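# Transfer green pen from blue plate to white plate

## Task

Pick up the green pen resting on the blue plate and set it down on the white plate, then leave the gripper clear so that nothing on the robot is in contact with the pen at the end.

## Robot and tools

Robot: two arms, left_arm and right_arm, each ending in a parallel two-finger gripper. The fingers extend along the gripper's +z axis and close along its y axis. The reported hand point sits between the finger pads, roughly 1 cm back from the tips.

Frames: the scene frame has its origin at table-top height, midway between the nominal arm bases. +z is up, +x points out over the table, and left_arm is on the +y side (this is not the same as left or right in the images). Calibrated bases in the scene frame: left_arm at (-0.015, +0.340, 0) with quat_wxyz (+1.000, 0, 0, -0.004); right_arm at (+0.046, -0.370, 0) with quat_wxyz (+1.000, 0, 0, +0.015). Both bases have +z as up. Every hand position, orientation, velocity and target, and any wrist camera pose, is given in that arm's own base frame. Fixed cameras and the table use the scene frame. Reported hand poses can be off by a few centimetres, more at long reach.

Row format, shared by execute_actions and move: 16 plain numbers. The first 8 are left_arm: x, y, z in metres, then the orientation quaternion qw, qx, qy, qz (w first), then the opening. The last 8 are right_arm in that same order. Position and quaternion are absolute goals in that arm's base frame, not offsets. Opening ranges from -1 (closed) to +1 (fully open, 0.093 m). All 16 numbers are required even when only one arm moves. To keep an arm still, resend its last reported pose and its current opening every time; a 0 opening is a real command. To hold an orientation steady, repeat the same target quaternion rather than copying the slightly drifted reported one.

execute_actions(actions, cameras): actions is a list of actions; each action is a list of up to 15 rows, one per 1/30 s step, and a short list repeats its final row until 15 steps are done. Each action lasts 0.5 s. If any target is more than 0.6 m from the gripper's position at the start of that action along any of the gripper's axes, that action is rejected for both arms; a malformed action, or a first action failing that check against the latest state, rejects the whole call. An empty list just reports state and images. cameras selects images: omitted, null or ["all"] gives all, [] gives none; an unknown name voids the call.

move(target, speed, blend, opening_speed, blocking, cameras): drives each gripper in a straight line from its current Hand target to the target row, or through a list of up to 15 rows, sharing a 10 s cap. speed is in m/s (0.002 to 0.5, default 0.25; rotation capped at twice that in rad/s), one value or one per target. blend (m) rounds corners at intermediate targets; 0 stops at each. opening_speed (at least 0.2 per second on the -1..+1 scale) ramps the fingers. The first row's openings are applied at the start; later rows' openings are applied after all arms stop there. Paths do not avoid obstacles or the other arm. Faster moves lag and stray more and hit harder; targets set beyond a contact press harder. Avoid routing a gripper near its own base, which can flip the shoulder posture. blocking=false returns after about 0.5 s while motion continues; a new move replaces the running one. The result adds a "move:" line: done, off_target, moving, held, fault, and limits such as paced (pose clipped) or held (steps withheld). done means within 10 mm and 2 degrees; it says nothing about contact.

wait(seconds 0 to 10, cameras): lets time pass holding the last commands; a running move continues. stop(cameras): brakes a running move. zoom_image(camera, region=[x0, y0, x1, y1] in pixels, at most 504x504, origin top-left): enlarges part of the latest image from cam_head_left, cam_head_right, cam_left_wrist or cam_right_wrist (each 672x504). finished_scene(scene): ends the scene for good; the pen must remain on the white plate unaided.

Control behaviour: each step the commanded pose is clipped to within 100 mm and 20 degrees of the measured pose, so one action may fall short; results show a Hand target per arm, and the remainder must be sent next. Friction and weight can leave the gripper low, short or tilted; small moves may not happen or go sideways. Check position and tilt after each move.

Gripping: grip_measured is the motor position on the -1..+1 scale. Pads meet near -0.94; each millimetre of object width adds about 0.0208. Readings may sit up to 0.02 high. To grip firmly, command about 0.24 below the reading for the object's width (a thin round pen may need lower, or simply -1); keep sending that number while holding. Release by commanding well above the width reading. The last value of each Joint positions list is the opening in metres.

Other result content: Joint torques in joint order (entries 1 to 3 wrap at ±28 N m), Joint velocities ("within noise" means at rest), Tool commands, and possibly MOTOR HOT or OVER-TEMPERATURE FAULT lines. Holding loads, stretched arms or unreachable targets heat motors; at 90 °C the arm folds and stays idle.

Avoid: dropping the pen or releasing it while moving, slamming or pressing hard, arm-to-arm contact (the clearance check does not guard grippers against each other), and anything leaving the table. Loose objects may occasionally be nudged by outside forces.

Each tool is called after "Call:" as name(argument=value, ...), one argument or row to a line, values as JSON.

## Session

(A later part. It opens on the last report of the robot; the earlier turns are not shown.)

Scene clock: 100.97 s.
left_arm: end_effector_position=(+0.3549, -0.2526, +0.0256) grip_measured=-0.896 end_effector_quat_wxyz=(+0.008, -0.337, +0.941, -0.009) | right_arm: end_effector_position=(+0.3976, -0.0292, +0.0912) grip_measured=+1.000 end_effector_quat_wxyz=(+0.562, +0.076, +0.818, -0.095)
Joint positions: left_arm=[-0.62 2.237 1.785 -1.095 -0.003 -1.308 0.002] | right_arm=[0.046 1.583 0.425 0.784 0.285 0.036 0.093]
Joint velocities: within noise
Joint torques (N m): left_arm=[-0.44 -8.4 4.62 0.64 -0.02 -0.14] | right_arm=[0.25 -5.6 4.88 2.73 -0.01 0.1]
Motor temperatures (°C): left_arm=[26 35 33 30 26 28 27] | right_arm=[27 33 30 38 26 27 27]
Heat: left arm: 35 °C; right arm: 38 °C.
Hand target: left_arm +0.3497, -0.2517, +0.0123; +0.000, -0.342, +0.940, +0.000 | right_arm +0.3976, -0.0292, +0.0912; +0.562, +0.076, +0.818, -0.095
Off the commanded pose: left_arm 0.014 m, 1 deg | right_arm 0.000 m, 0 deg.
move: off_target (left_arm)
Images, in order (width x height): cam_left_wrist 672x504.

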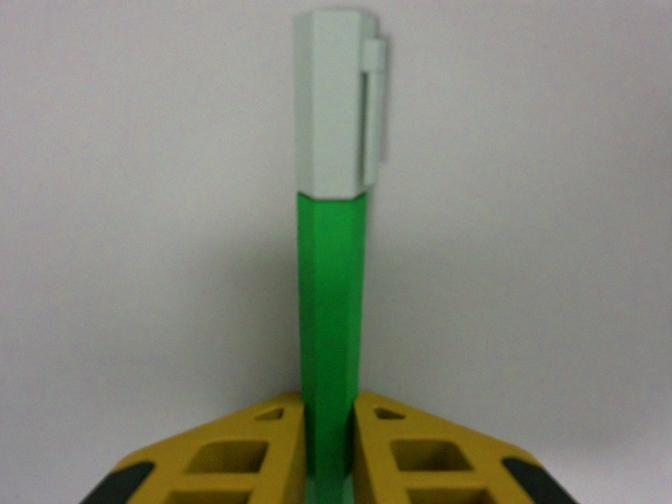

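Call:
move(
  target=[0.350,-0.252,0.010,0,-0.342,0.94,0,-0.3,0.3976,-0.0292,0.0912,0.562,0.076,0.818,-0.095,1],
  opening_speed=0.6,
  cameras=["cam_left_wrist"],
)

Call:
move(
  target=[0.345,-0.252,0.13,0,-0.342,0.94,0,-0.3,0.3976,-0.0292,0.0912,0.562,0.076,0.818,-0.095,1],
  speed=0.15,
)

Scene clock: 107.53 s.
left_arm: end_effector_position=(+0.3564, -0.2537, +0.0257) grip_measured=-0.303 end_effector_quat_wxyz=(+0.010, -0.337, +0.941, -0.012) | right_arm: end_effector_position=(+0.3976, -0.0292, +0.0912) grip_measured=+1.000 end_effector_quat_wxyz=(+0.562, +0.076, +0.818, -0.095)
Joint positions: left_arm=[-0.62 2.237 1.785 -1.087 -0.003 -1.308 0.031] | right_arm=[0.046 1.583 0.425 0.784 0.285 0.036 0.093]
Joint velocities: within noise
Joint torques (N m): left_arm=[-0.44 -8.28 4.19 0.67 -0.02 -0.13] | right_arm=[0.23 -5.61 4.88 2.74 0 0.09]
Motor temperatures (°C): left_arm=[26 35 33 30 26 28 27] | right_arm=[27 34 30 39 26 27 27]
Heat: left arm: 35 °C; right arm: 39 °C.
Hand target: left_arm +0.3499, -0.2518, +0.0104; +0.000, -0.342, +0.940, +0.000 | right_arm +0.3976, -0.0292, +0.0912; +0.562, +0.076, +0.818, -0.095
Off the commanded pose: left_arm 0.017 m, 2 deg | right_arm 0.000 m, 0 deg.
move: off_target (left_arm)
Images, in order (width x height): cam_left_wrist 672x504.

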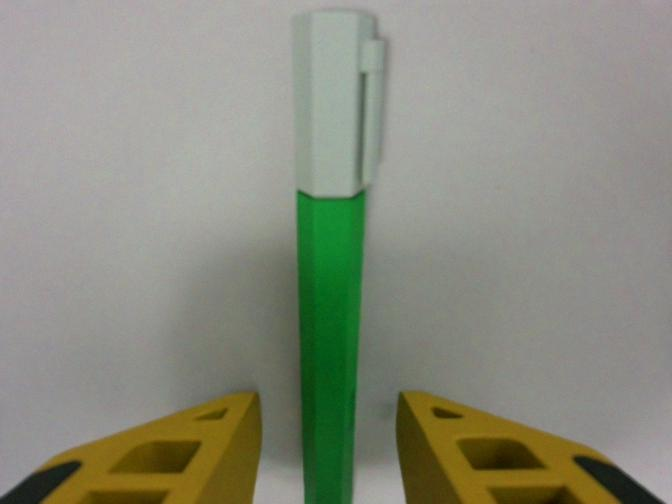

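Scene clock: 109.47 s.
left_arm: end_effector_position=(+0.3430, -0.2463, +0.1128) grip_measured=-0.303 end_effector_quat_wxyz=(-0.011, -0.337, +0.941, +0.019) | right_arm: end_effector_position=(+0.3976, -0.0292, +0.0912) grip_measured=+1.000 end_effector_quat_wxyz=(+0.562, +0.076, +0.818, -0.095)
Joint positions: left_arm=[-0.624 2.236 2.13 -1.509 -0.003 -1.313 0.031] | right_arm=[0.046 1.583 0.425 0.784 0.285 0.036 0.093]
Joint velocities: within noise
Joint torques (N m): left_arm=[-0.68 -11.15 9.85 0.19 -0.01 -0.14] | right_arm=[0.21 -5.6 4.88 2.73 0 0.09]
Motor temperatures (°C): left_arm=[26 36 33 30 26 28 27] | right_arm=[27 34 30 39 26 27 27]
Heat: left arm: 36 °C; right arm: 39 °C.
Hand target: left_arm +0.3444, -0.2516, +0.1297; +0.000, -0.341, +0.940, +0.000 | right_arm +0.3976, -0.0292, +0.0912; +0.562, +0.076, +0.818, -0.095
Off the commanded pose: left_arm 0.018 m, 3 deg | right_arm 0.000 m, 0 deg.
move: off_target (left_arm)

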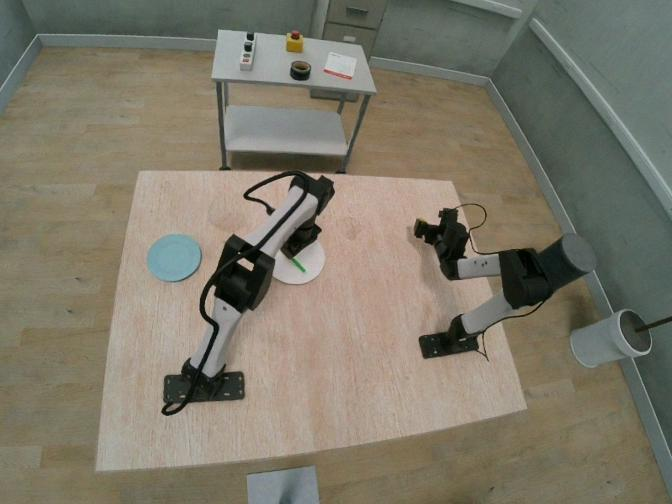

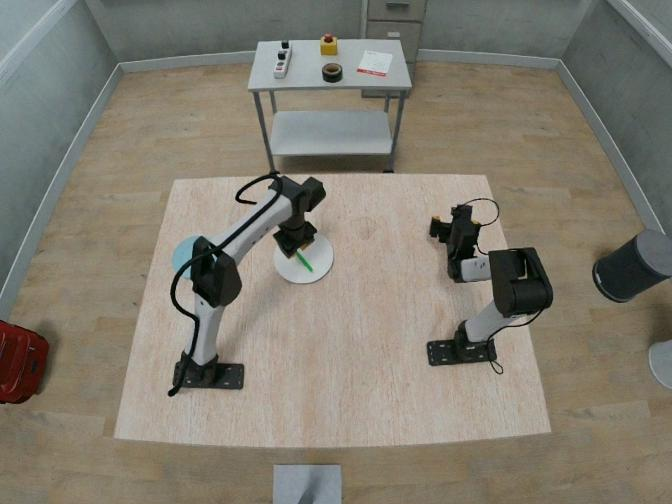

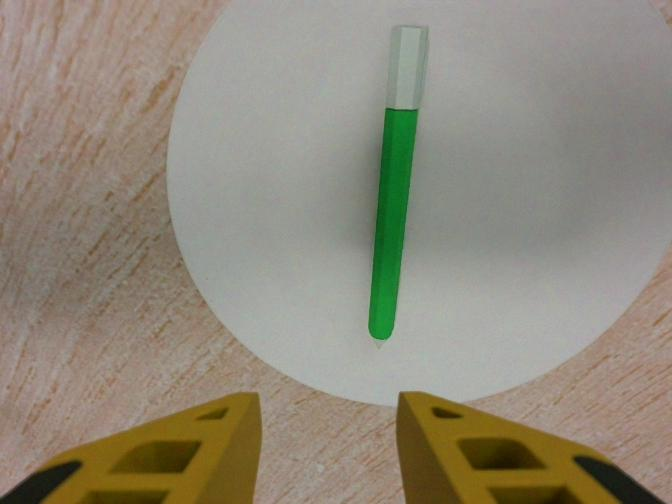

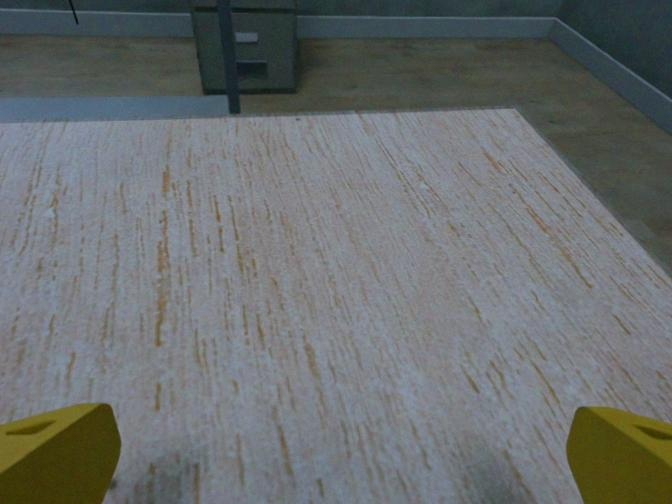

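Done.

Call:
finished_scene(
  scene=1,
)

The scene is finished: the task was done.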